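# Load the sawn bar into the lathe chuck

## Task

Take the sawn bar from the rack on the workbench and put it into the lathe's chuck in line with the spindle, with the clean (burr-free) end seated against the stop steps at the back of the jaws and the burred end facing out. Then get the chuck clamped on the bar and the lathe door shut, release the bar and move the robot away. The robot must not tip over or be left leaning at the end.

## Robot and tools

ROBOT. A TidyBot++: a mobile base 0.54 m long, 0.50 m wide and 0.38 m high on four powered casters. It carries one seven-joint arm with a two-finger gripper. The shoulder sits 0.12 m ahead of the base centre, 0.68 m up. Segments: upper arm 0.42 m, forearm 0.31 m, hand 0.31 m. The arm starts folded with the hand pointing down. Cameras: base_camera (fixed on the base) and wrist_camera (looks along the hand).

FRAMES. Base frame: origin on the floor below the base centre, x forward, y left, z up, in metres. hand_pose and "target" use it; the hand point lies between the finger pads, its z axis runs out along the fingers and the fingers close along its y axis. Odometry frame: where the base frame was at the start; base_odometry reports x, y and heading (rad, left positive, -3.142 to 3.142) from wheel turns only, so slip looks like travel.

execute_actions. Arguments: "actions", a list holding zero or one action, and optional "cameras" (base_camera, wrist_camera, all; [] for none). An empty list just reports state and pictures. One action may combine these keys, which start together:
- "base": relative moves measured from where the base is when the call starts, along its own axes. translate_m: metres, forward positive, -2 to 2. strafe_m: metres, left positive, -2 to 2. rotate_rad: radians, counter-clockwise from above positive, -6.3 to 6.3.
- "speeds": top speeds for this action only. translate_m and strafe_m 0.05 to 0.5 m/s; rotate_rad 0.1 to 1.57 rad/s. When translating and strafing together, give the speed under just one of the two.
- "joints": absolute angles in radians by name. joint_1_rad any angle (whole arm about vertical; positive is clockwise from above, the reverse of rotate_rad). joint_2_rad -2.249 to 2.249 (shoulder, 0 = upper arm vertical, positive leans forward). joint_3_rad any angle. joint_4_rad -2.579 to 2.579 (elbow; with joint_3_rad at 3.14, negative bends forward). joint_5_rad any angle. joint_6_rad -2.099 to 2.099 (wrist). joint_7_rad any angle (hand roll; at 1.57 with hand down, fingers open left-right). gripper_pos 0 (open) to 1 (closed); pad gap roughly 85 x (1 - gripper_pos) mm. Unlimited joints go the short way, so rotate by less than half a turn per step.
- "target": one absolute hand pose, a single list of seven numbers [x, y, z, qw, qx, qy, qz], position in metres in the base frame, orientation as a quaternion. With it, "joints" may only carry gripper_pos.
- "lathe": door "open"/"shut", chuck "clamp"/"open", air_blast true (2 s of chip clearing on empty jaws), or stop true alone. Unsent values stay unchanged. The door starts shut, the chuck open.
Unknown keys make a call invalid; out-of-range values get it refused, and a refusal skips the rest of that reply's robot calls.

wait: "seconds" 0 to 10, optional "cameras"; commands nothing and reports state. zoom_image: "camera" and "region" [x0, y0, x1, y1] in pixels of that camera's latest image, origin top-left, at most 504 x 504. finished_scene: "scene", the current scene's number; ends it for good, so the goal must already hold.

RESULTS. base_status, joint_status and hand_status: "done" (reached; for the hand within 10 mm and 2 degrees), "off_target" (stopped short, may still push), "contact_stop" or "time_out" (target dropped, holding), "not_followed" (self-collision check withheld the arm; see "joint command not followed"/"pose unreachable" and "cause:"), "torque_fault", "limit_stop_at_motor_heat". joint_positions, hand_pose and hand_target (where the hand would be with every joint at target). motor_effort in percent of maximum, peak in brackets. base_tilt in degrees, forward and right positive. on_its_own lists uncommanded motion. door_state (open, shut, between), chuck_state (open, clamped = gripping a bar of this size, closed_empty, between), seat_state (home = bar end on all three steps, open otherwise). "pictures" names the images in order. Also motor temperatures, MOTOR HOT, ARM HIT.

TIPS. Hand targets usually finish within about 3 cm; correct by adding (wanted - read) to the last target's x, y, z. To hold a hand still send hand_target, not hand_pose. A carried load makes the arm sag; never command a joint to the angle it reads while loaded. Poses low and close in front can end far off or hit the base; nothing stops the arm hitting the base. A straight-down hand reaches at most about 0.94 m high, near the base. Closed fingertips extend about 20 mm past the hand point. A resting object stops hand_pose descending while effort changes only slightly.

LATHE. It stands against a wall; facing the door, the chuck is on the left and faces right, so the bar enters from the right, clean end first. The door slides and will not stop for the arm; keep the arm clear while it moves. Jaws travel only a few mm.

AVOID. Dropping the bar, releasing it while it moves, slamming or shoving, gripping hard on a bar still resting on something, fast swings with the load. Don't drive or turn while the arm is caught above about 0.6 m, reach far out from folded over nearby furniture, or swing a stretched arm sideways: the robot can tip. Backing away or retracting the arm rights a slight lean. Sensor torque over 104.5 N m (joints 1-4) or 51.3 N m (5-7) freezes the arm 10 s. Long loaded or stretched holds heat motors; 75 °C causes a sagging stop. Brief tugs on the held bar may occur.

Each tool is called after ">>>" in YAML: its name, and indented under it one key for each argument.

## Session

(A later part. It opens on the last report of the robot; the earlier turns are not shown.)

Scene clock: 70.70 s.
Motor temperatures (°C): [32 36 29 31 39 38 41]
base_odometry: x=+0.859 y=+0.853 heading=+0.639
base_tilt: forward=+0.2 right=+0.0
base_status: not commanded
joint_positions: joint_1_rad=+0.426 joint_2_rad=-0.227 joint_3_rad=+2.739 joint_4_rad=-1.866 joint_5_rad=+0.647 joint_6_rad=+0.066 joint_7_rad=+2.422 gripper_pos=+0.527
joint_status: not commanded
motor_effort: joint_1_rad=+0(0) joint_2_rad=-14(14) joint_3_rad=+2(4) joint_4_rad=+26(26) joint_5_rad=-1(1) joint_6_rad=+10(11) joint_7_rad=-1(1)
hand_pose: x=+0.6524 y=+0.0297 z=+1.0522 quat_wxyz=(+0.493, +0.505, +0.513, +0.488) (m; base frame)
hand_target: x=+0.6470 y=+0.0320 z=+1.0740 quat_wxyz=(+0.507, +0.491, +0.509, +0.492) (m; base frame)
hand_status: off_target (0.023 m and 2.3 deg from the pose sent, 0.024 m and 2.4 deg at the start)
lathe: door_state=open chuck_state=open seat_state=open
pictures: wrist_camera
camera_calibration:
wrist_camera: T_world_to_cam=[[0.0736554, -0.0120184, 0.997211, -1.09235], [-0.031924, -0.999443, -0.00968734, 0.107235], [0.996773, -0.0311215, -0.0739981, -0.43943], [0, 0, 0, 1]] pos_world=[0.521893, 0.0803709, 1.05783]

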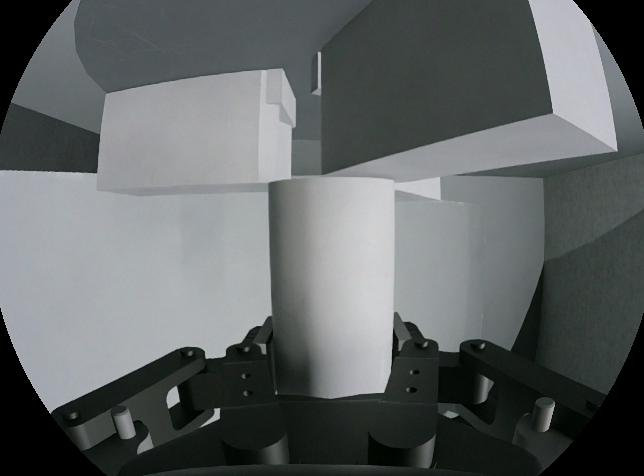

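>>> execute_actions:
  actions:
    - {"base":{"strafe_m":-0.006},"target":[0.647,0.030,1.0765,0.5075,0.5005,0.4995,0.4915]}
  cameras: ["wrist_camera"]

>>> zoom_image:
  camera: "wrist_camera"
  region: [230, 110, 410, 210]

Scene clock: 71.97 s.
Motor temperatures (°C): [32 36 29 31 39 38 41]
base_odometry: x=+0.862 y=+0.848 heading=+0.639
base_tilt: forward=+0.2 right=+0.0
base_status: done
joint_positions: joint_1_rad=+0.481 joint_2_rad=-0.227 joint_3_rad=+2.700 joint_4_rad=-1.865 joint_5_rad=+0.647 joint_6_rad=+0.066 joint_7_rad=+2.415 gripper_pos=+0.527
joint_status: not commanded
motor_effort: joint_1_rad=+0(2) joint_2_rad=-13(17) joint_3_rad=+3(5) joint_4_rad=+26(27) joint_5_rad=-1(1) joint_6_rad=+11(12) joint_7_rad=-1(1)
hand_pose: x=+0.6538 y=+0.0243 z=+1.0508 quat_wxyz=(+0.497, +0.509, +0.510, +0.484) (m; base frame)
hand_target: x=+0.6470 y=+0.0300 z=+1.0765 quat_wxyz=(+0.508, +0.501, +0.500, +0.492) (m; base frame)
hand_status: off_target (0.027 m and 2.2 deg from the pose sent, 0.025 m and 2.4 deg at the start)
lathe: door_state=open chuck_state=open seat_state=open
pictures: wrist_camera
camera_calibration:
wrist_camera: T_world_to_cam=[[0.0756679, -0.0129208, 0.997049, -1.09231], [-0.0485104, -0.99878, -0.00926166, 0.1122], [0.995952, -0.0476664, -0.0762024, -0.437889], [0, 0, 0, 1]] pos_world=[0.524212, 0.0770768, 1.05675]

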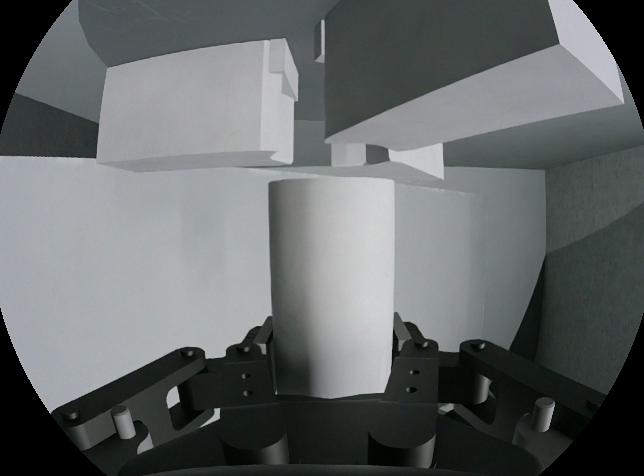

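Scaled by 2.800.

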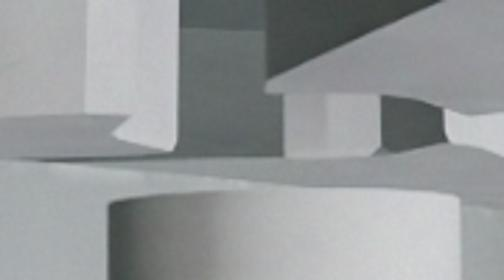

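>>> execute_actions:
  actions:
    - {"target":[0.647,0.030,1.0835,0.5045,0.5035,0.4965,0.4945]}
  cameras: ["wrist_camera"]

>>> zoom_image:
  camera: "wrist_camera"
  region: [230, 110, 410, 210]

Scene clock: 72.90 s.
Motor temperatures (°C): [32 36 29 31 39 38 41]
base_odometry: x=+0.862 y=+0.848 heading=+0.639
base_tilt: forward=+0.2 right=+0.0
base_status: not commanded
joint_positions: joint_1_rad=+0.440 joint_2_rad=-0.227 joint_3_rad=+2.719 joint_4_rad=-1.842 joint_5_rad=+0.675 joint_6_rad=+0.049 joint_7_rad=+2.385 gripper_pos=+0.527
joint_status: not commanded
motor_effort: joint_1_rad=+0(1) joint_2_rad=-14(14) joint_3_rad=+3(4) joint_4_rad=+26(27) joint_5_rad=-1(1) joint_6_rad=+10(11) joint_7_rad=-1(1)
hand_pose: x=+0.6533 y=+0.0328 z=+1.0617 quat_wxyz=(+0.495, +0.504, +0.510, +0.491) (m; base frame)
hand_target: x=+0.6470 y=+0.0300 z=+1.0835 quat_wxyz=(+0.505, +0.504, +0.497, +0.495) (m; base frame)
hand_status: off_target (0.023 m and 1.9 deg from the pose sent, 0.034 m and 2.3 deg at the start)
lathe: door_state=open chuck_state=open seat_state=open
pictures: wrist_camera
camera_calibration:
wrist_camera: T_world_to_cam=[[0.0652395, -0.0170218, 0.997724, -1.09673], [-0.0342924, -0.999302, -0.0148064, 0.117359], [0.99728, -0.0332484, -0.0657777, -0.448531], [0, 0, 0, 1]] pos_world=[0.522886, 0.0836957, 1.06647]

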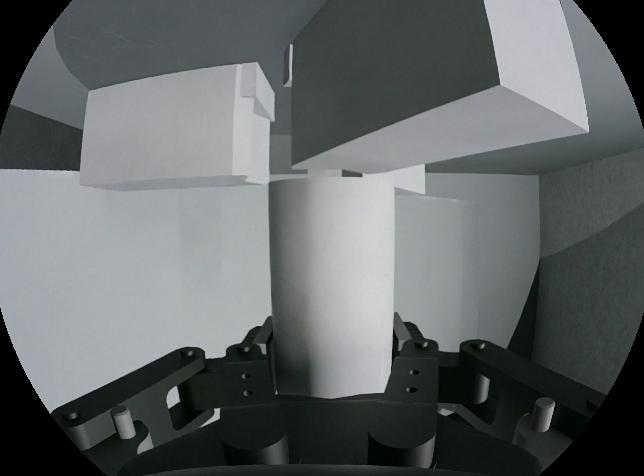

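Scaled by 2.800.

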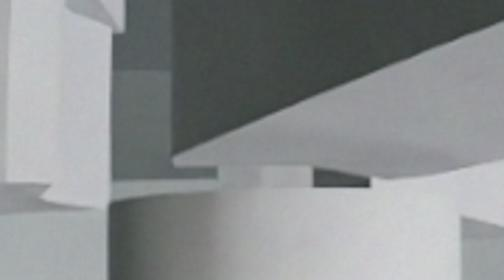

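>>> execute_actions:
  actions:
    - {"target":[0.647,0.024,1.0745,0.5045,0.5035,0.4965,0.4945]}
  cameras: ["wrist_camera"]

>>> zoom_image:
  camera: "wrist_camera"
  region: [230, 110, 410, 210]

Scene clock: 73.67 s.
Motor temperatures (°C): [32 36 29 31 39 38 41]
base_odometry: x=+0.862 y=+0.848 heading=+0.639
base_tilt: forward=+0.2 right=+0.0
base_status: not commanded
joint_positions: joint_1_rad=+0.445 joint_2_rad=-0.227 joint_3_rad=+2.720 joint_4_rad=-1.852 joint_5_rad=+0.661 joint_6_rad=+0.049 joint_7_rad=+2.392 gripper_pos=+0.527
joint_status: not commanded
motor_effort: joint_1_rad=+0(1) joint_2_rad=-13(14) joint_3_rad=+3(4) joint_4_rad=+26(27) joint_5_rad=-1(1) joint_6_rad=+10(11) joint_7_rad=-1(1)
hand_pose: x=+0.6532 y=+0.0287 z=+1.0560 quat_wxyz=(+0.493, +0.510, +0.508, +0.489) (m; base frame)
hand_target: x=+0.6470 y=+0.0240 z=+1.0745 quat_wxyz=(+0.505, +0.504, +0.497, +0.495) (m; base frame)
hand_status: off_target (0.020 m and 2.1 deg from the pose sent, 0.017 m and 1.9 deg at the start)
lathe: door_state=open chuck_state=open seat_state=open
pictures: wrist_camera
camera_calibration:
wrist_camera: T_world_to_cam=[[0.0737579, -0.0241636, 0.996983, -1.09576], [-0.042234, -0.998885, -0.0210852, 0.125013], [0.996381, -0.0405514, -0.0746962, -0.438702], [0, 0, 0, 1]] pos_world=[0.523215, 0.0806056, 1.06232]

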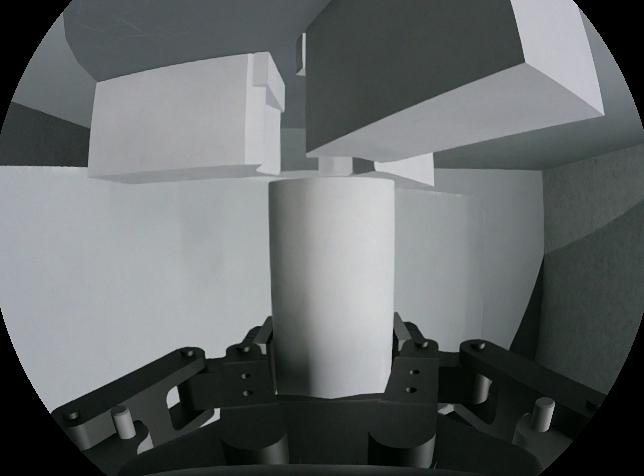

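Scaled by 2.800.

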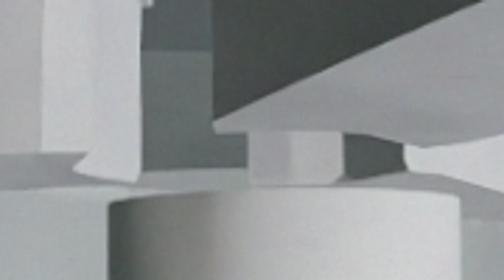

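>>> execute_actions:
  actions:
    - {"target":[0.647,0.023,1.0695,0.5045,0.5035,0.4965,0.4945]}
  cameras: ["wrist_camera"]

>>> zoom_image:
  camera: "wrist_camera"
  region: [230, 110, 410, 210]

Scene clock: 74.50 s.
Motor temperatures (°C): [32 36 29 31 39 38 41]
base_odometry: x=+0.862 y=+0.848 heading=+0.639
base_tilt: forward=+0.2 right=+0.0
base_status: not commanded
joint_positions: joint_1_rad=+0.468 joint_2_rad=-0.227 joint_3_rad=+2.715 joint_4_rad=-1.860 joint_5_rad=+0.650 joint_6_rad=+0.049 joint_7_rad=+2.395 gripper_pos=+0.527
joint_status: not commanded
motor_effort: joint_1_rad=+0(1) joint_2_rad=-13(15) joint_3_rad=+3(4) joint_4_rad=+26(27) joint_5_rad=-1(1) joint_6_rad=+10(12) joint_7_rad=-1(1)
hand_pose: x=+0.6534 y=+0.0185 z=+1.0510 quat_wxyz=(+0.494, +0.519, +0.503, +0.483) (m; base frame)
hand_target: x=+0.6470 y=+0.0230 z=+1.0695 quat_wxyz=(+0.505, +0.504, +0.497, +0.495) (m; base frame)
hand_status: off_target (0.020 m and 2.6 deg from the pose sent, 0.016 m and 2.1 deg at the start)
lathe: door_state=open chuck_state=open seat_state=open
pictures: wrist_camera
camera_calibration:
wrist_camera: T_world_to_cam=[[0.0809427, -0.0325354, 0.996188, -1.09469], [-0.0624463, -0.997669, -0.0275099, 0.134682], [0.994761, -0.0599815, -0.0827857, -0.429812], [0, 0, 0, 1]] pos_world=[0.524578, 0.0729708, 1.05864]

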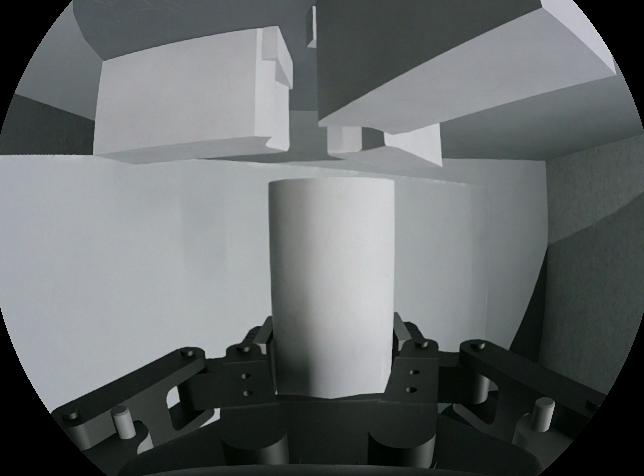

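Scaled by 2.800.

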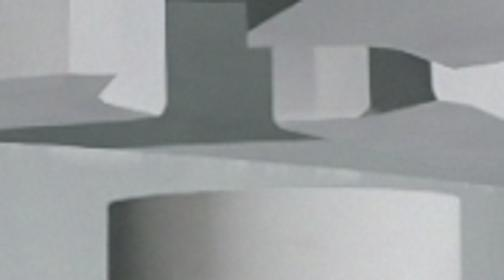

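>>> execute_actions:
  actions:
    - {"target":[0.647,0.028,1.0705,0.5025,0.5015,0.499,0.497]}
  cameras: ["wrist_camera"]

>>> zoom_image:
  camera: "wrist_camera"
  region: [230, 110, 410, 210]

Scene clock: 75.20 s.
Motor temperatures (°C): [32 36 29 31 39 38 41]
base_odometry: x=+0.862 y=+0.848 heading=+0.639
base_tilt: forward=+0.2 right=+0.0
base_status: not commanded
joint_positions: joint_1_rad=+0.465 joint_2_rad=-0.227 joint_3_rad=+2.715 joint_4_rad=-1.860 joint_5_rad=+0.650 joint_6_rad=+0.049 joint_7_rad=+2.395 gripper_pos=+0.527
joint_status: not commanded
motor_effort: joint_1_rad=+0(1) joint_2_rad=-13(14) joint_3_rad=+3(4) joint_4_rad=+26(26) joint_5_rad=-1(1) joint_6_rad=+11(11) joint_7_rad=-1(1)
hand_pose: x=+0.6534 y=+0.0204 z=+1.0510 quat_wxyz=(+0.493, +0.518, +0.504, +0.484) (m; base frame)
hand_target: x=+0.6470 y=+0.0280 z=+1.0705 quat_wxyz=(+0.502, +0.502, +0.499, +0.497) (m; base frame)
hand_status: off_target (0.022 m and 2.7 deg from the pose sent, 0.023 m and 2.7 deg at the start)
lathe: door_state=open chuck_state=open seat_state=open
pictures: wrist_camera
camera_calibration:
wrist_camera: T_world_to_cam=[[0.0810569, -0.0322498, 0.996188, -1.0947], [-0.0589276, -0.997883, -0.0275099, 0.134263], [0.994966, -0.0564731, -0.0827857, -0.429837], [0, 0, 0, 1]] pos_world=[0.524318, 0.0744007, 1.05864]

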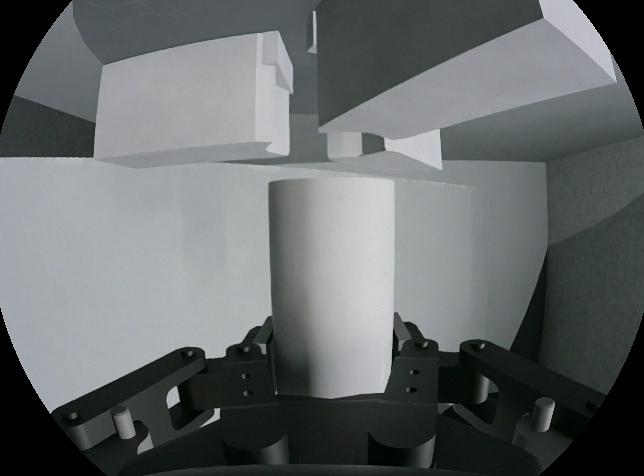

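Scaled by 2.800.

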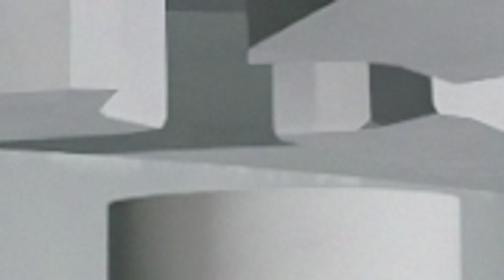

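>>> execute_actions:
  actions:
    - {"base":{"rotate_rad":0.014,"strafe_m":-0.004}}
  cameras: ["wrist_camera"]

>>> zoom_image:
  camera: "wrist_camera"
  region: [230, 110, 410, 210]

Scene clock: 76.00 s.
Motor temperatures (°C): [32 36 29 31 39 38 41]
base_odometry: x=+0.864 y=+0.845 heading=+0.652
base_tilt: forward=+0.2 right=+0.0
base_status: done
joint_positions: joint_1_rad=+0.464 joint_2_rad=-0.228 joint_3_rad=+2.716 joint_4_rad=-1.860 joint_5_rad=+0.650 joint_6_rad=+0.049 joint_7_rad=+2.395 gripper_pos=+0.527
joint_status: not commanded
motor_effort: joint_1_rad=+0(2) joint_2_rad=-13(16) joint_3_rad=+3(5) joint_4_rad=+27(27) joint_5_rad=-1(1) joint_6_rad=+11(12) joint_7_rad=-1(1)
hand_pose: x=+0.6532 y=+0.0206 z=+1.0512 quat_wxyz=(+0.493, +0.518, +0.504, +0.484) (m; base frame)
hand_target: x=+0.6470 y=+0.0280 z=+1.0705 quat_wxyz=(+0.502, +0.502, +0.499, +0.497) (m; base frame)
hand_status: not commanded
lathe: door_state=open chuck_state=open seat_state=open
pictures: wrist_camera
camera_calibration:
wrist_camera: T_world_to_cam=[[0.0806942, -0.0320553, 0.996223, -1.09469], [-0.0587114, -0.9979, -0.0273537, 0.134131], [0.995008, -0.0562824, -0.0824067, -0.430101], [0, 0, 0, 1]] pos_world=[0.524163, 0.0745514, 1.05878]

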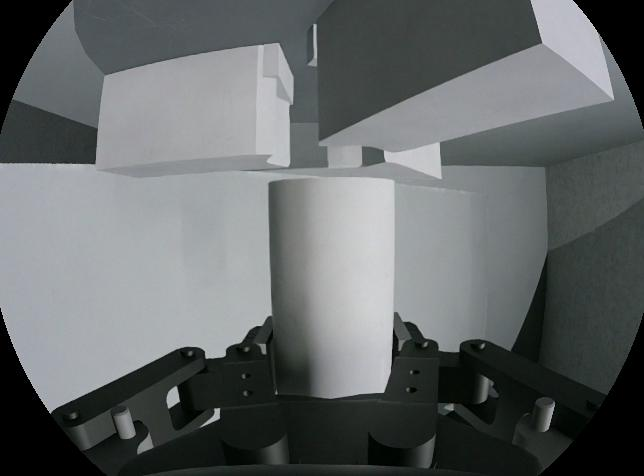

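Scaled by 2.800.

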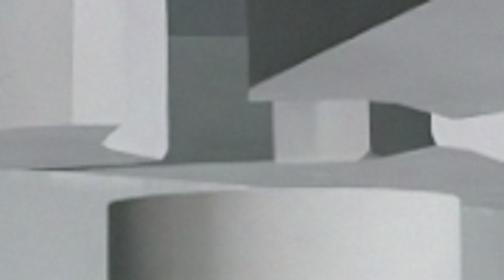

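>>> execute_actions:
  actions:
    - {"base":{"strafe_m":0.014},"speeds":{"strafe_m":0.05}}
  cameras: ["wrist_camera"]

>>> zoom_image:
  camera: "wrist_camera"
  region: [230, 110, 410, 210]

Scene clock: 76.93 s.
Motor temperatures (°C): [32 36 29 31 39 38 41]
base_odometry: x=+0.856 y=+0.856 heading=+0.652
base_tilt: forward=+0.2 right=+0.0
base_status: done
joint_positions: joint_1_rad=+0.467 joint_2_rad=-0.228 joint_3_rad=+2.720 joint_4_rad=-1.860 joint_5_rad=+0.650 joint_6_rad=+0.049 joint_7_rad=+2.395 gripper_pos=+0.527
joint_status: not commanded
motor_effort: joint_1_rad=-1(5) joint_2_rad=-13(16) joint_3_rad=+2(5) joint_4_rad=+26(27) joint_5_rad=-1(1) joint_6_rad=+11(14) joint_7_rad=-1(1)
hand_pose: x=+0.6532 y=+0.0166 z=+1.0514 quat_wxyz=(+0.495, +0.520, +0.502, +0.483) (m; base frame)
hand_target: x=+0.6470 y=+0.0280 z=+1.0705 quat_wxyz=(+0.502, +0.502, +0.499, +0.497) (m; base frame)
hand_status: not commanded
lathe: door_state=open chuck_state=open seat_state=open
pictures: wrist_camera
camera_calibration:
wrist_camera: T_world_to_cam=[[0.0800822, -0.0335596, 0.996223, -1.09462], [-0.0654458, -0.997454, -0.0283401, 0.135583], [0.994637, -0.0629291, -0.0820746, -0.430308], [0, 0, 0, 1]] pos_world=[0.524533, 0.0714238, 1.05901]

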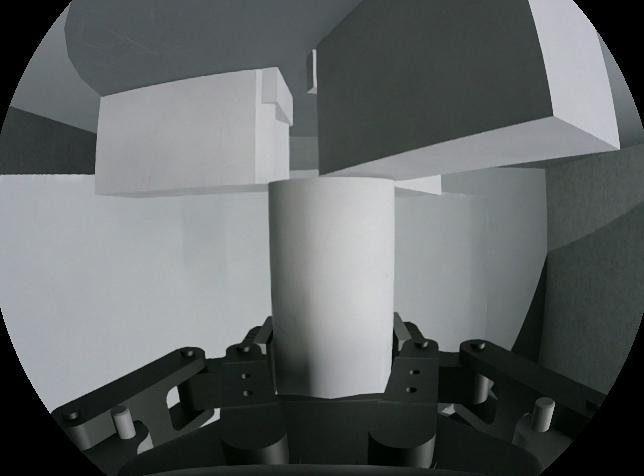

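Scaled by 2.800.

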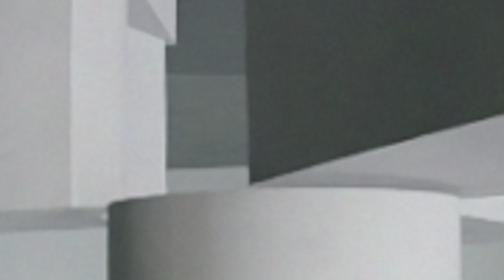

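>>> execute_actions:
  actions:
    - {"base":{"translate_m":-0.003},"speeds":{"translate_m":0.05}}
  cameras: []

>>> execute_actions:
  actions:
    - {"base":{"translate_m":-0.002},"speeds":{"translate_m":0.05}}
  cameras: ["wrist_camera"]

>>> zoom_image:
  camera: "wrist_camera"
  region: [230, 110, 410, 210]

Scene clock: 77.93 s.
Motor temperatures (°C): [32 36 29 31 39 38 41]
base_odometry: x=+0.854 y=+0.854 heading=+0.653
base_tilt: forward=+0.2 right=+0.0
base_status: done
joint_positions: joint_1_rad=+0.467 joint_2_rad=-0.230 joint_3_rad=+2.720 joint_4_rad=-1.860 joint_5_rad=+0.650 joint_6_rad=+0.049 joint_7_rad=+2.395 gripper_pos=+0.527
joint_status: not commanded
motor_effort: joint_1_rad=+0(1) joint_2_rad=-13(17) joint_3_rad=+3(3) joint_4_rad=+26(27) joint_5_rad=-1(1) joint_6_rad=+11(11) joint_7_rad=+0(1)
hand_pose: x=+0.6525 y=+0.0168 z=+1.0524 quat_wxyz=(+0.495, +0.519, +0.502, +0.483) (m; base frame)
hand_target: x=+0.6470 y=+0.0280 z=+1.0705 quat_wxyz=(+0.502, +0.502, +0.499, +0.497) (m; base frame)
hand_status: not commanded
lathe: door_state=open chuck_state=open seat_state=open
pictures: none
No camera images: "cameras" was empty.

Scene clock: 78.43 s.
Motor temperatures (°C): [32 36 29 31 39 38 41]
base_odometry: x=+0.852 y=+0.853 heading=+0.653
base_tilt: forward=+0.2 right=+0.0
base_status: done
joint_positions: joint_1_rad=+0.467 joint_2_rad=-0.230 joint_3_rad=+2.720 joint_4_rad=-1.860 joint_5_rad=+0.650 joint_6_rad=+0.049 joint_7_rad=+2.395 gripper_pos=+0.527
joint_status: not commanded
motor_effort: joint_1_rad=+0(2) joint_2_rad=-14(16) joint_3_rad=+2(4) joint_4_rad=+26(27) joint_5_rad=-1(1) joint_6_rad=+11(12) joint_7_rad=-1(1)
hand_pose: x=+0.6525 y=+0.0168 z=+1.0524 quat_wxyz=(+0.495, +0.519, +0.502, +0.483) (m; base frame)
hand_target: x=+0.6470 y=+0.0280 z=+1.0705 quat_wxyz=(+0.502, +0.502, +0.499, +0.497) (m; base frame)
hand_status: not commanded
lathe: door_state=open chuck_state=open seat_state=open
pictures: wrist_camera
camera_calibration:
wrist_camera: T_world_to_cam=[[0.0781417, -0.0326536, 0.996407, -1.09451], [-0.0657127, -0.997459, -0.0275347, 0.135063], [0.994774, -0.063325, -0.0800889, -0.431657], [0, 0, 0, 1]] pos_world=[0.523803, 0.0716458, 1.05973]

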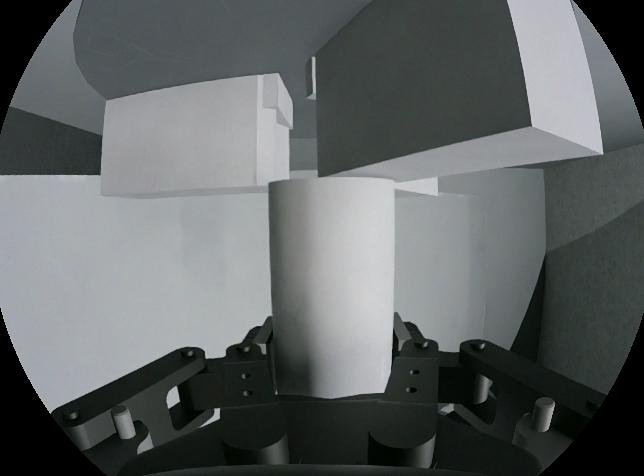

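Scaled by 2.800.

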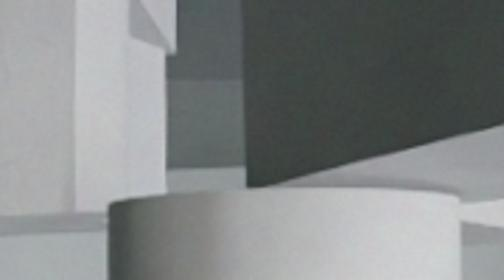

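>>> execute_actions:
  actions:
    - {"base":{"strafe_m":0.005},"speeds":{"strafe_m":0.05}}
  cameras: ["wrist_camera"]

>>> zoom_image:
  camera: "wrist_camera"
  region: [230, 110, 410, 210]

Scene clock: 79.20 s.
Motor temperatures (°C): [32 36 29 31 39 38 41]
base_odometry: x=+0.849 y=+0.857 heading=+0.653
base_tilt: forward=+0.2 right=+0.0
base_status: done
joint_positions: joint_1_rad=+0.470 joint_2_rad=-0.230 joint_3_rad=+2.725 joint_4_rad=-1.860 joint_5_rad=+0.650 joint_6_rad=+0.049 joint_7_rad=+2.395 gripper_pos=+0.527
joint_status: not commanded
motor_effort: joint_1_rad=-1(4) joint_2_rad=-14(16) joint_3_rad=+0(4) joint_4_rad=+27(28) joint_5_rad=-1(1) joint_6_rad=+11(14) joint_7_rad=+0(1)
hand_pose: x=+0.6524 y=+0.0122 z=+1.0526 quat_wxyz=(+0.497, +0.521, +0.499, +0.481) (m; base frame)
hand_target: x=+0.6470 y=+0.0280 z=+1.0705 quat_wxyz=(+0.502, +0.502, +0.499, +0.497) (m; base frame)
hand_status: not commanded
lathe: door_state=open chuck_state=open seat_state=open
pictures: wrist_camera
camera_calibration:
wrist_camera: T_world_to_cam=[[0.0776963, -0.0341495, 0.996392, -1.09445], [-0.0736675, -0.996878, -0.0284217, 0.136608], [0.994252, -0.0711934, -0.0799694, -0.431587], [0, 0, 0, 1]] pos_world=[0.524205, 0.0680806, 1.05987]

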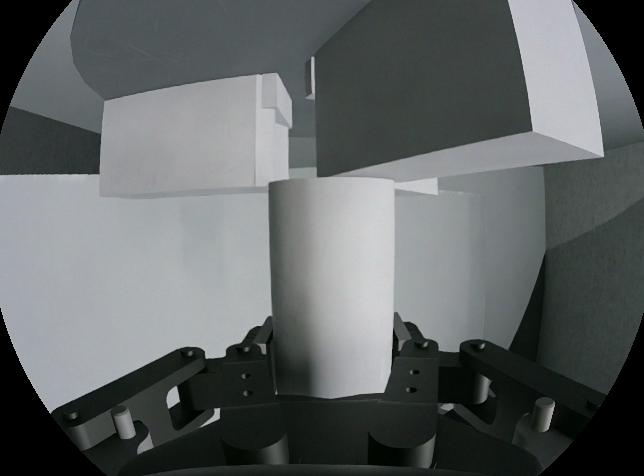

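Scaled by 2.800.

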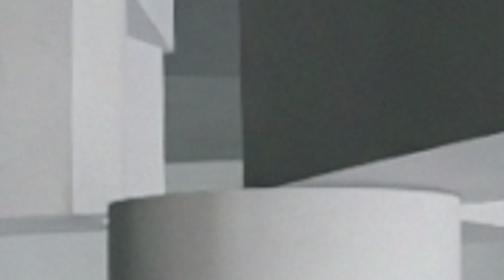

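>>> execute_actions:
  actions:
    - {"base":{"strafe_m":-0.008,"translate_m":0.002},"speeds":{"strafe_m":0.05}}
  cameras: ["wrist_camera"]

>>> zoom_image:
  camera: "wrist_camera"
  region: [230, 150, 330, 210]

>>> zoom_image:
  camera: "wrist_camera"
  region: [340, 150, 440, 210]

Scene clock: 80.20 s.
Motor temperatures (°C): [32 36 29 31 39 38 41]
base_odometry: x=+0.855 y=+0.852 heading=+0.653
base_tilt: forward=+0.2 right=+0.0
base_status: done
joint_positions: joint_1_rad=+0.468 joint_2_rad=-0.230 joint_3_rad=+2.722 joint_4_rad=-1.860 joint_5_rad=+0.650 joint_6_rad=+0.049 joint_7_rad=+2.395 gripper_pos=+0.527
joint_status: not commanded
motor_effort: joint_1_rad=+0(3) joint_2_rad=-14(16) joint_3_rad=+4(6) joint_4_rad=+26(27) joint_5_rad=-1(1) joint_6_rad=+11(12) joint_7_rad=-1(1)
hand_pose: x=+0.6526 y=+0.0149 z=+1.0522 quat_wxyz=(+0.496, +0.520, +0.501, +0.482) (m; base frame)
hand_target: x=+0.6470 y=+0.0280 z=+1.0705 quat_wxyz=(+0.502, +0.502, +0.499, +0.497) (m; base frame)
hand_status: not commanded
lathe: door_state=open chuck_state=open seat_state=open
pictures: wrist_camera
camera_calibration:
wrist_camera: T_world_to_cam=[[0.0784663, -0.033352, 0.996359, -1.09451], [-0.0688366, -0.997236, -0.0279602, 0.135731], [0.994537, -0.066392, -0.0805453, -0.4312], [0, 0, 0, 1]] pos_world=[0.524069, 0.0702238, 1.05959]

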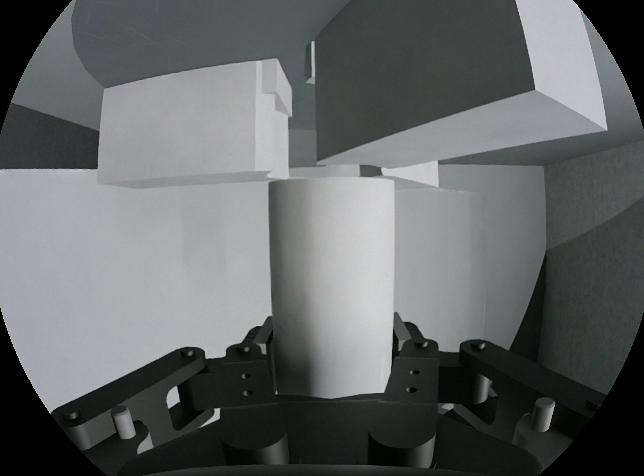

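Scaled by 5.040.

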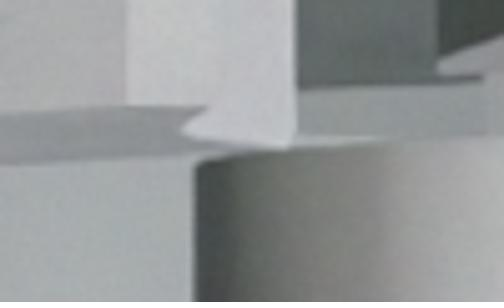

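Scaled by 5.040.

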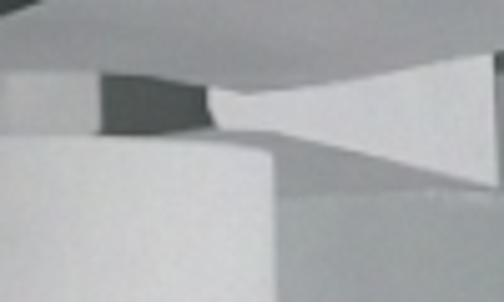

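>>> zoom_image:
  camera: "wrist_camera"
  region: [240, 30, 340, 190]

>>> zoom_image:
  camera: "wrist_camera"
  region: [250, 170, 420, 400]

Scaled by 3.150.

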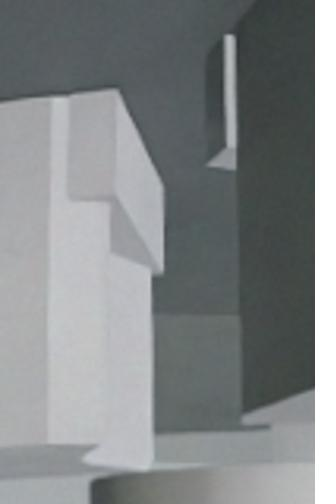

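Scaled by 2.191.

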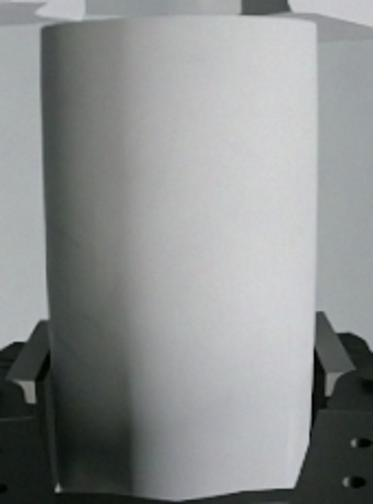

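>>> execute_actions:
  actions:
    - {"base":{"strafe_m":-0.014},"target":[0.647,0.028,1.0715,0.505,0.489,0.5115,0.4945]}
  cameras: ["wrist_camera"]

>>> zoom_image:
  camera: "wrist_camera"
  region: [240, 30, 340, 190]

Scene clock: 84.27 s.
Motor temperatures (°C): [32 36 29 31 39 38 41]
base_odometry: x=+0.864 y=+0.841 heading=+0.652
base_tilt: forward=+0.2 right=+0.0
base_status: done
joint_positions: joint_1_rad=+0.367 joint_2_rad=-0.228 joint_3_rad=+2.801 joint_4_rad=-1.860 joint_5_rad=+0.651 joint_6_rad=+0.049 joint_7_rad=+2.395 gripper_pos=+0.527
joint_status: not commanded
motor_effort: joint_1_rad=+0(2) joint_2_rad=-14(15) joint_3_rad=+3(6) joint_4_rad=+27(27) joint_5_rad=-1(1) joint_6_rad=+11(12) joint_7_rad=-1(2)
hand_pose: x=+0.6507 y=+0.0213 z=+1.0559 quat_wxyz=(+0.487, +0.516, +0.502, +0.494) (m; base frame)
hand_target: x=+0.6470 y=+0.0280 z=+1.0715 quat_wxyz=(+0.505, +0.489, +0.511, +0.494) (m; base frame)
hand_status: off_target (0.017 m and 3.9 deg from the pose sent, 0.024 m and 4.1 deg at the start)
lathe: door_state=open chuck_state=open seat_state=open
pictures: wrist_camera
camera_calibration:
wrist_camera: T_world_to_cam=[[0.0734742, -0.0480949, 0.996137, -1.09406], [-0.0441488, -0.998014, -0.0449292, 0.143954], [0.996319, -0.0406771, -0.0754516, -0.435698], [0, 0, 0, 1]] pos_world=[0.520835, 0.0733266, 1.06343]

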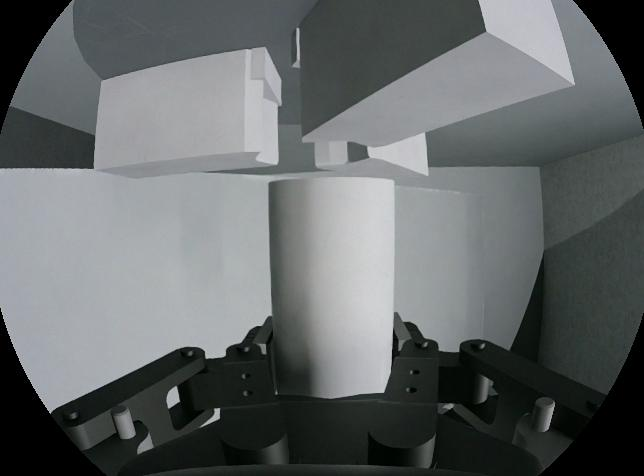

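Scaled by 3.150.

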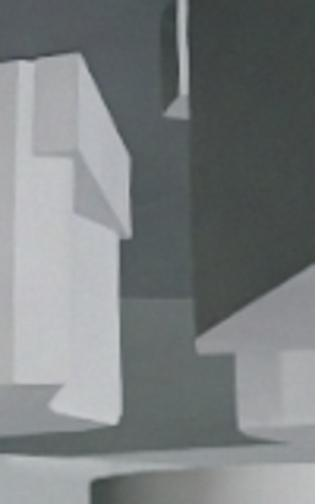

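>>> execute_actions:
  actions:
    - {"joints":{"joint_7_rad":2.46}}
  cameras: []

Scene clock: 85.03 s.
Motor temperatures (°C): [32 36 29 31 39 38 41]
base_odometry: x=+0.864 y=+0.841 heading=+0.652
base_tilt: forward=+0.2 right=+0.0
base_status: not commanded
joint_positions: joint_1_rad=+0.367 joint_2_rad=-0.228 joint_3_rad=+2.801 joint_4_rad=-1.860 joint_5_rad=+0.651 joint_6_rad=+0.049 joint_7_rad=+2.427 gripper_pos=+0.527
joint_status: all done
motor_effort: joint_1_rad=+0(0) joint_2_rad=-14(14) joint_3_rad=+3(3) joint_4_rad=+26(27) joint_5_rad=-1(1) joint_6_rad=+11(11) joint_7_rad=-1(1)
hand_pose: x=+0.6507 y=+0.0213 z=+1.0559 quat_wxyz=(+0.495, +0.508, +0.510, +0.486) (m; base frame)
hand_target: x=+0.6470 y=+0.0280 z=+1.0715 quat_wxyz=(+0.513, +0.481, +0.519, +0.486) (m; base frame)
hand_status: not commanded
lathe: door_state=open chuck_state=open seat_state=open
pictures: none
No camera images: "cameras" was empty.

>>> execute_actions:
  actions: []
  cameras: ["wrist_camera"]

>>> zoom_image:
  camera: "wrist_camera"
  region: [240, 30, 340, 190]

>>> zoom_image:
  camera: "wrist_camera"
  region: [60, 30, 240, 210]

>>> zoom_image:
  camera: "wrist_camera"
  region: [420, 10, 600, 200]

Scene clock: 85.20 s.
Motor temperatures (°C): [32 36 29 31 39 38 41]
base_odometry: x=+0.864 y=+0.841 heading=+0.652
base_tilt: forward=+0.2 right=+0.0
base_status: not commanded
joint_positions: joint_1_rad=+0.367 joint_2_rad=-0.228 joint_3_rad=+2.801 joint_4_rad=-1.860 joint_5_rad=+0.651 joint_6_rad=+0.049 joint_7_rad=+2.427 gripper_pos=+0.527
joint_status: all done
motor_effort: joint_1_rad=+0(0) joint_2_rad=-14(14) joint_3_rad=+3(3) joint_4_rad=+26(27) joint_5_rad=-1(1) joint_6_rad=+11(11) joint_7_rad=-2(1)
hand_pose: x=+0.6507 y=+0.0213 z=+1.0559 quat_wxyz=(+0.495, +0.508, +0.510, +0.486) (m; base frame)
hand_target: x=+0.6470 y=+0.0280 z=+1.0715 quat_wxyz=(+0.513, +0.481, +0.519, +0.486) (m; base frame)
hand_status: not commanded
lathe: door_state=open chuck_state=open seat_state=open
pictures: wrist_camera
camera_calibration:
wrist_camera: T_world_to_cam=[[0.0737418, -0.016719, 0.997137, -1.09596], [-0.0430022, -0.998983, -0.0135698, 0.110115], [0.99635, -0.0418784, -0.0743857, -0.436818], [0, 0, 0, 1]] pos_world=[0.520776, 0.0733864, 1.06182]

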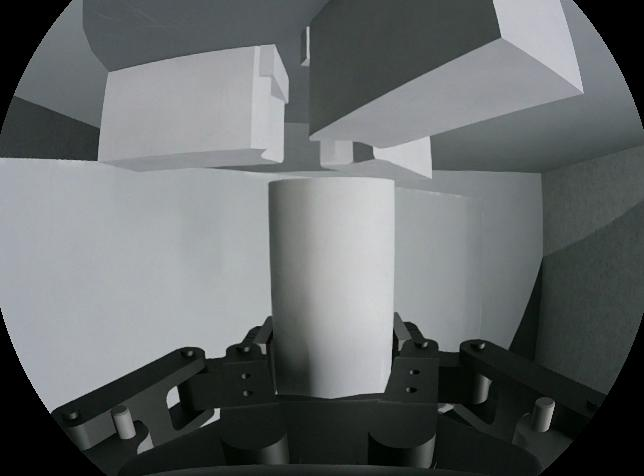

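Scaled by 3.150.

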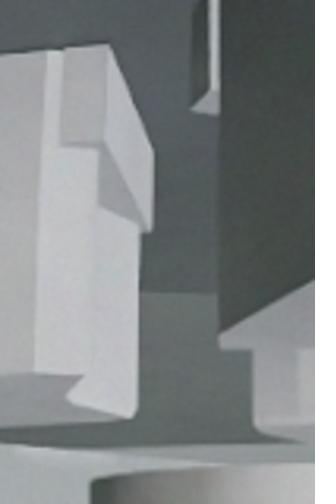

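Scaled by 2.800.

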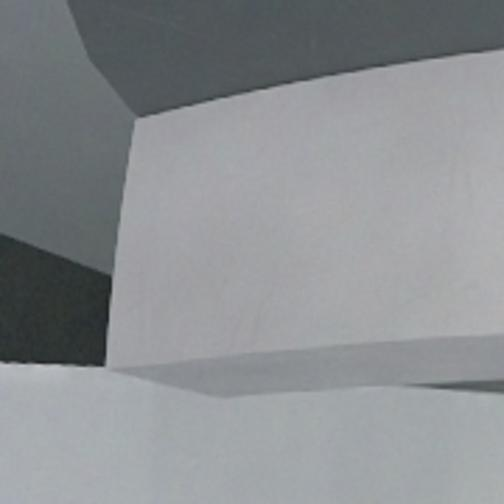

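Scaled by 2.653.

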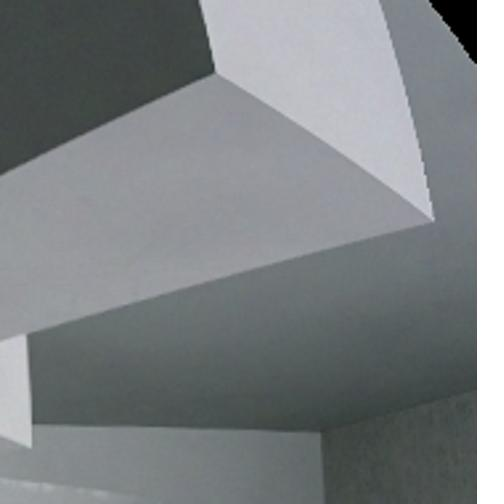

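>>> execute_actions:
  actions:
    - {"joints":{"joint_4_rad":-1.845},"base":{"rotate_rad":-0.028,"strafe_m":0.013}}
  cameras: ["wrist_camera"]

>>> zoom_image:
  camera: "wrist_camera"
  region: [230, 110, 410, 210]

Scene clock: 87.37 s.
Motor temperatures (°C): [32 36 29 31 39 38 41]
base_odometry: x=+0.856 y=+0.851 heading=+0.624
base_tilt: forward=+0.2 right=+0.0
base_status: done
joint_positions: joint_1_rad=+0.364 joint_2_rad=-0.228 joint_3_rad=+2.802 joint_4_rad=-1.860 joint_5_rad=+0.651 joint_6_rad=+0.049 joint_7_rad=+2.427 gripper_pos=+0.527
joint_status: all done
motor_effort: joint_1_rad=+0(1) joint_2_rad=-15(16) joint_3_rad=+2(4) joint_4_rad=+26(28) joint_5_rad=-1(1) joint_6_rad=+11(12) joint_7_rad=-1(1)
hand_pose: x=+0.6508 y=+0.0219 z=+1.0559 quat_wxyz=(+0.494, +0.508, +0.510, +0.487) (m; base frame)
hand_target: x=+0.6471 y=+0.0284 z=+1.0766 quat_wxyz=(+0.515, +0.478, +0.517, +0.488) (m; base frame)
hand_status: not commanded
lathe: door_state=open chuck_state=open seat_state=open
pictures: wrist_camera
camera_calibration:
wrist_camera: T_world_to_cam=[[0.0739051, -0.0170055, 0.99712, -1.09598], [-0.0417031, -0.999033, -0.0139471, 0.110214], [0.996393, -0.0405523, -0.0745428, -0.436764], [0, 0, 0, 1]] pos_world=[0.520784, 0.0737582, 1.06181]

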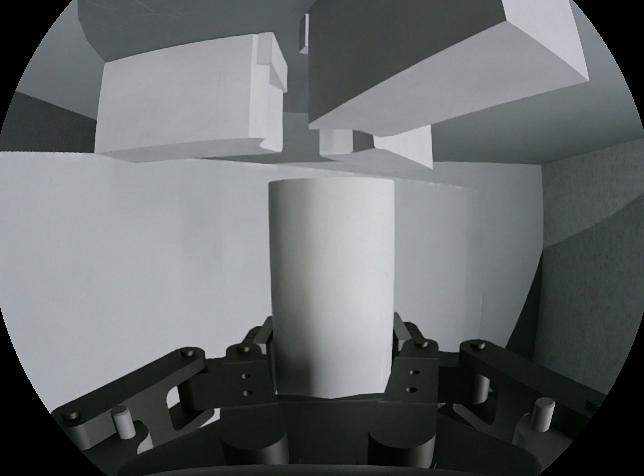

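Scaled by 2.800.

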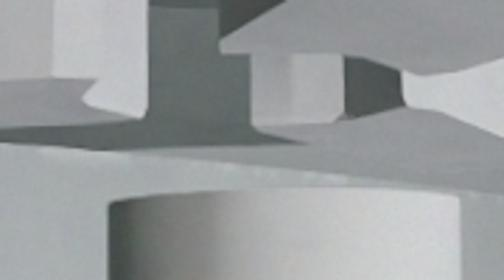

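>>> execute_actions:
  actions:
    - {"joints":{"joint_4_rad":-1.866}}
  cameras: []

Scene clock: 88.07 s.
Motor temperatures (°C): [32 36 29 31 39 38 41]
base_odometry: x=+0.856 y=+0.851 heading=+0.624
base_tilt: forward=+0.2 right=+0.0
base_status: not commanded
joint_positions: joint_1_rad=+0.364 joint_2_rad=-0.228 joint_3_rad=+2.802 joint_4_rad=-1.872 joint_5_rad=+0.651 joint_6_rad=+0.049 joint_7_rad=+2.427 gripper_pos=+0.527
joint_status: all done
motor_effort: joint_1_rad=+0(0) joint_2_rad=-14(15) joint_3_rad=+3(3) joint_4_rad=+26(27) joint_5_rad=-1(1) joint_6_rad=+10(12) joint_7_rad=-1(1)
hand_pose: x=+0.6503 y=+0.0213 z=+1.0485 quat_wxyz=(+0.492, +0.511, +0.513, +0.484) (m; base frame)
hand_target: x=+0.6467 y=+0.0274 z=+1.0635 quat_wxyz=(+0.510, +0.484, +0.522, +0.483) (m; base frame)
hand_status: not commanded
lathe: door_state=open chuck_state=open seat_state=open
pictures: none
No camera images: "cameras" was empty.

>>> execute_actions:
  actions:
    - {"joints":{"joint_4_rad":-1.848}}
  cameras: ["wrist_camera"]

>>> zoom_image:
  camera: "wrist_camera"
  region: [230, 90, 410, 190]

Scene clock: 88.83 s.
Motor temperatures (°C): [32 36 29 31 39 38 41]
base_odometry: x=+0.856 y=+0.851 heading=+0.624
base_tilt: forward=+0.2 right=+0.0
base_status: not commanded
joint_positions: joint_1_rad=+0.364 joint_2_rad=-0.228 joint_3_rad=+2.802 joint_4_rad=-1.868 joint_5_rad=+0.651 joint_6_rad=+0.049 joint_7_rad=+2.427 gripper_pos=+0.527
joint_status: all done
motor_effort: joint_1_rad=+0(0) joint_2_rad=-14(15) joint_3_rad=+3(3) joint_4_rad=+27(27) joint_5_rad=-1(1) joint_6_rad=+10(12) joint_7_rad=-1(1)
hand_pose: x=+0.6505 y=+0.0215 z=+1.0508 quat_wxyz=(+0.492, +0.510, +0.512, +0.485) (m; base frame)
hand_target: x=+0.6471 y=+0.0282 z=+1.0747 quat_wxyz=(+0.514, +0.479, +0.518, +0.488) (m; base frame)
hand_status: not commanded
lathe: door_state=open chuck_state=open seat_state=open
pictures: wrist_camera
camera_calibration:
wrist_camera: T_world_to_cam=[[0.0820638, -0.017352, 0.996476, -1.09549], [-0.0424287, -0.999003, -0.0139018, 0.110172], [0.995724, -0.0411384, -0.0827182, -0.427842], [0, 0, 0, 1]] pos_world=[0.520587, 0.0734521, 1.05778]

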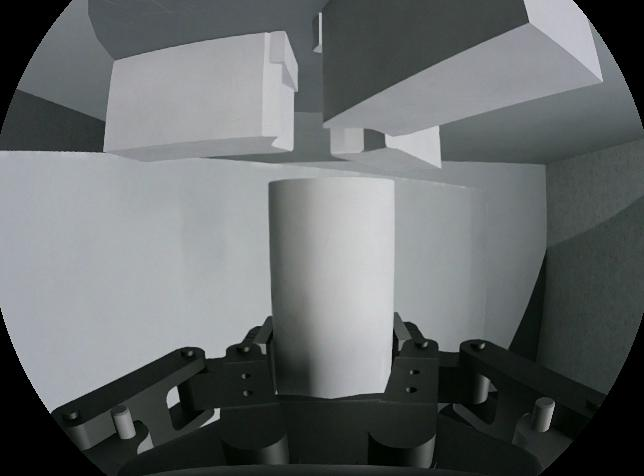

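Scaled by 2.800.

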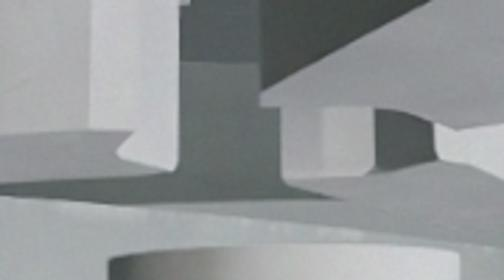

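>>> execute_actions:
  actions:
    - {"joints":{"joint_4_rad":-1.843},"base":{"translate_m":0.0045}}
  cameras: []

>>> execute_actions:
  actions:
    - {"base":{"strafe_m":0.012}}
  cameras: ["wrist_camera"]

>>> zoom_image:
  camera: "wrist_camera"
  region: [230, 110, 410, 210]

Scene clock: 89.73 s.
Motor temperatures (°C): [32 36 29 31 39 38 41]
base_odometry: x=+0.860 y=+0.853 heading=+0.625
base_tilt: forward=+0.2 right=+0.0
base_status: done
joint_positions: joint_1_rad=+0.364 joint_2_rad=-0.226 joint_3_rad=+2.802 joint_4_rad=-1.868 joint_5_rad=+0.651 joint_6_rad=+0.049 joint_7_rad=+2.427 gripper_pos=+0.527
joint_status: all done
motor_effort: joint_1_rad=+0(1) joint_2_rad=-14(19) joint_3_rad=+2(3) joint_4_rad=+26(27) joint_5_rad=-1(1) joint_6_rad=+10(11) joint_7_rad=-1(1)
hand_pose: x=+0.6512 y=+0.0213 z=+1.0501 quat_wxyz=(+0.492, +0.511, +0.512, +0.485) (m; base frame)
hand_target: x=+0.6472 y=+0.0285 z=+1.0778 quat_wxyz=(+0.515, +0.478, +0.517, +0.489) (m; base frame)
hand_status: not commanded
lathe: door_state=open chuck_state=open seat_state=open
pictures: none
No camera images: "cameras" was empty.

Scene clock: 90.37 s.
Motor temperatures (°C): [32 36 29 31 39 38 41]
base_odometry: x=+0.852 y=+0.863 heading=+0.625
base_tilt: forward=+0.2 right=+0.0
base_status: done
joint_positions: joint_1_rad=+0.359 joint_2_rad=-0.226 joint_3_rad=+2.806 joint_4_rad=-1.868 joint_5_rad=+0.651 joint_6_rad=+0.049 joint_7_rad=+2.427 gripper_pos=+0.527
joint_status: not commanded
motor_effort: joint_1_rad=+0(2) joint_2_rad=-14(16) joint_3_rad=+2(5) joint_4_rad=+26(27) joint_5_rad=-1(1) joint_6_rad=+11(12) joint_7_rad=-1(1)
hand_pose: x=+0.6511 y=+0.0215 z=+1.0503 quat_wxyz=(+0.492, +0.511, +0.512, +0.485) (m; base frame)
hand_target: x=+0.6472 y=+0.0285 z=+1.0778 quat_wxyz=(+0.515, +0.478, +0.517, +0.489) (m; base frame)
hand_status: not commanded
lathe: door_state=open chuck_state=open seat_state=open
pictures: wrist_camera
camera_calibration:
wrist_camera: T_world_to_cam=[[0.0831381, -0.0187664, 0.996361, -1.09562], [-0.0412802, -0.999029, -0.0153721, 0.111029], [0.995683, -0.0398519, -0.0838321, -0.427308], [0, 0, 0, 1]] pos_world=[0.521134, 0.0733315, 1.05752]

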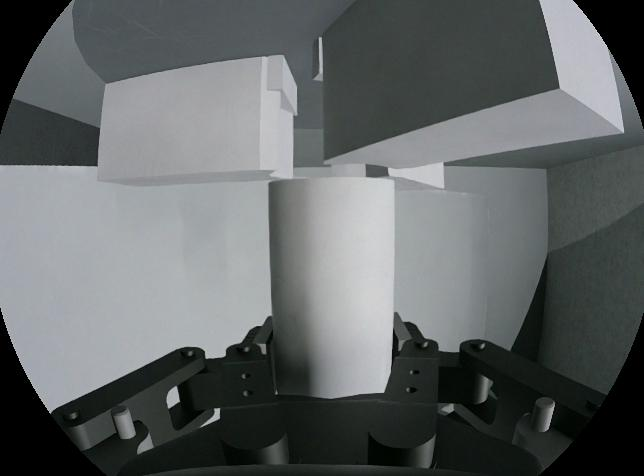

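Scaled by 2.800.

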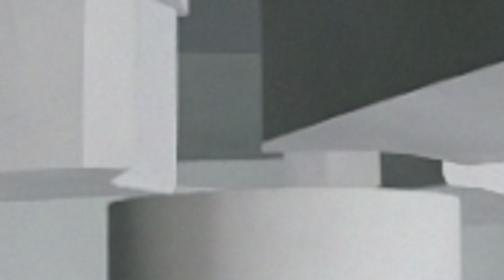

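>>> execute_actions:
  actions:
    - {"joints":{"joint_4_rad":-1.838}}
  cameras: ["wrist_camera"]

>>> zoom_image:
  camera: "wrist_camera"
  region: [230, 110, 410, 210]

Scene clock: 90.93 s.
Motor temperatures (°C): [32 36 29 31 39 38 41]
base_odometry: x=+0.852 y=+0.863 heading=+0.625
base_tilt: forward=+0.2 right=+0.0
base_status: not commanded
joint_positions: joint_1_rad=+0.359 joint_2_rad=-0.226 joint_3_rad=+2.806 joint_4_rad=-1.866 joint_5_rad=+0.651 joint_6_rad=+0.049 joint_7_rad=+2.427 gripper_pos=+0.527
joint_status: all done
motor_effort: joint_1_rad=+0(0) joint_2_rad=-14(15) joint_3_rad=+2(3) joint_4_rad=+26(27) joint_5_rad=-1(1) joint_6_rad=+10(12) joint_7_rad=-1(1)
hand_pose: x=+0.6511 y=+0.0216 z=+1.0510 quat_wxyz=(+0.492, +0.511, +0.512, +0.485) (m; base frame)
hand_target: x=+0.6472 y=+0.0287 z=+1.0809 quat_wxyz=(+0.516, +0.477, +0.516, +0.490) (m; base frame)
hand_status: not commanded
lathe: door_state=open chuck_state=open seat_state=open
pictures: wrist_camera
camera_calibration:
wrist_camera: T_world_to_cam=[[0.0820014, -0.0187232, 0.996456, -1.09569], [-0.0411782, -0.999033, -0.0153829, 0.111038], [0.995781, -0.0397709, -0.0826931, -0.428556], [0, 0, 0, 1]] pos_world=[0.521169, 0.073372, 1.05808]

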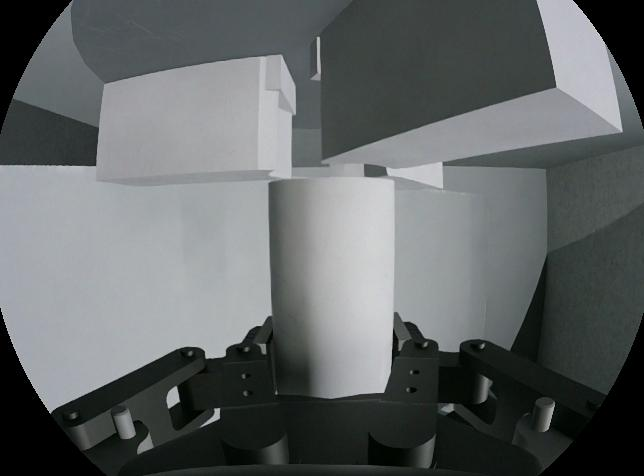

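Scaled by 2.800.

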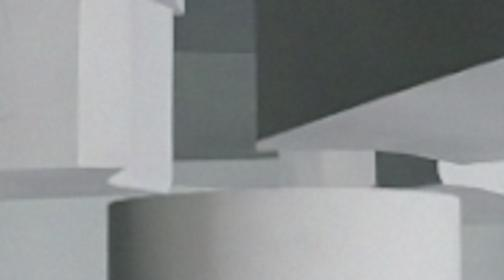

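Notch 268, lip1 321.5. Push.

>>> execute_actions:
  actions:
    - {"base":{"strafe_m":0.010},"speeds":{"strafe_m":0.05}}
  cameras: ["wrist_camera"]

>>> zoom_image:
  camera: "wrist_camera"
  region: [230, 110, 410, 210]

Scene clock: 91.77 s.
Motor temperatures (°C): [32 36 29 31 39 38 41]
base_odometry: x=+0.847 y=+0.871 heading=+0.625
base_tilt: forward=+0.2 right=+0.0
base_status: done
joint_positions: joint_1_rad=+0.360 joint_2_rad=-0.226 joint_3_rad=+2.814 joint_4_rad=-1.866 joint_5_rad=+0.651 joint_6_rad=+0.049 joint_7_rad=+2.427 gripper_pos=+0.527
joint_status: not commanded
motor_effort: joint_1_rad=+0(4) joint_2_rad=-14(16) joint_3_rad=+2(3) joint_4_rad=+26(27) joint_5_rad=-1(1) joint_6_rad=+11(14) joint_7_rad=-1(1)
hand_pose: x=+0.6512 y=+0.0167 z=+1.0515 quat_wxyz=(+0.494, +0.513, +0.509, +0.484) (m; base frame)
hand_target: x=+0.6472 y=+0.0287 z=+1.0809 quat_wxyz=(+0.516, +0.477, +0.516, +0.490) (m; base frame)
hand_status: not commanded
lathe: door_state=open chuck_state=open seat_state=open
pictures: wrist_camera
camera_calibration:
wrist_camera: T_world_to_cam=[[0.0811438, -0.0209331, 0.996483, -1.09566], [-0.0491555, -0.998647, -0.0169758, 0.11305], [0.99549, -0.0476051, -0.082063, -0.429112], [0, 0, 0, 1]] pos_world=[0.52164, 0.0695339, 1.05851]

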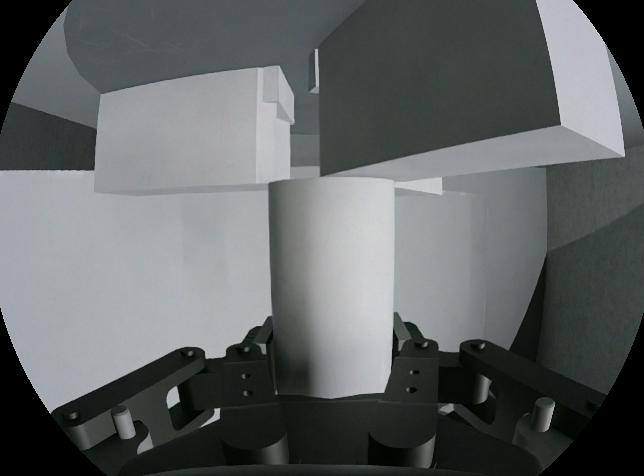

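Scaled by 2.800.

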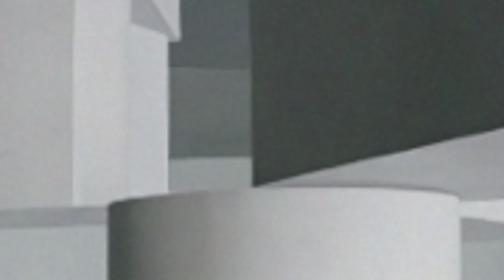

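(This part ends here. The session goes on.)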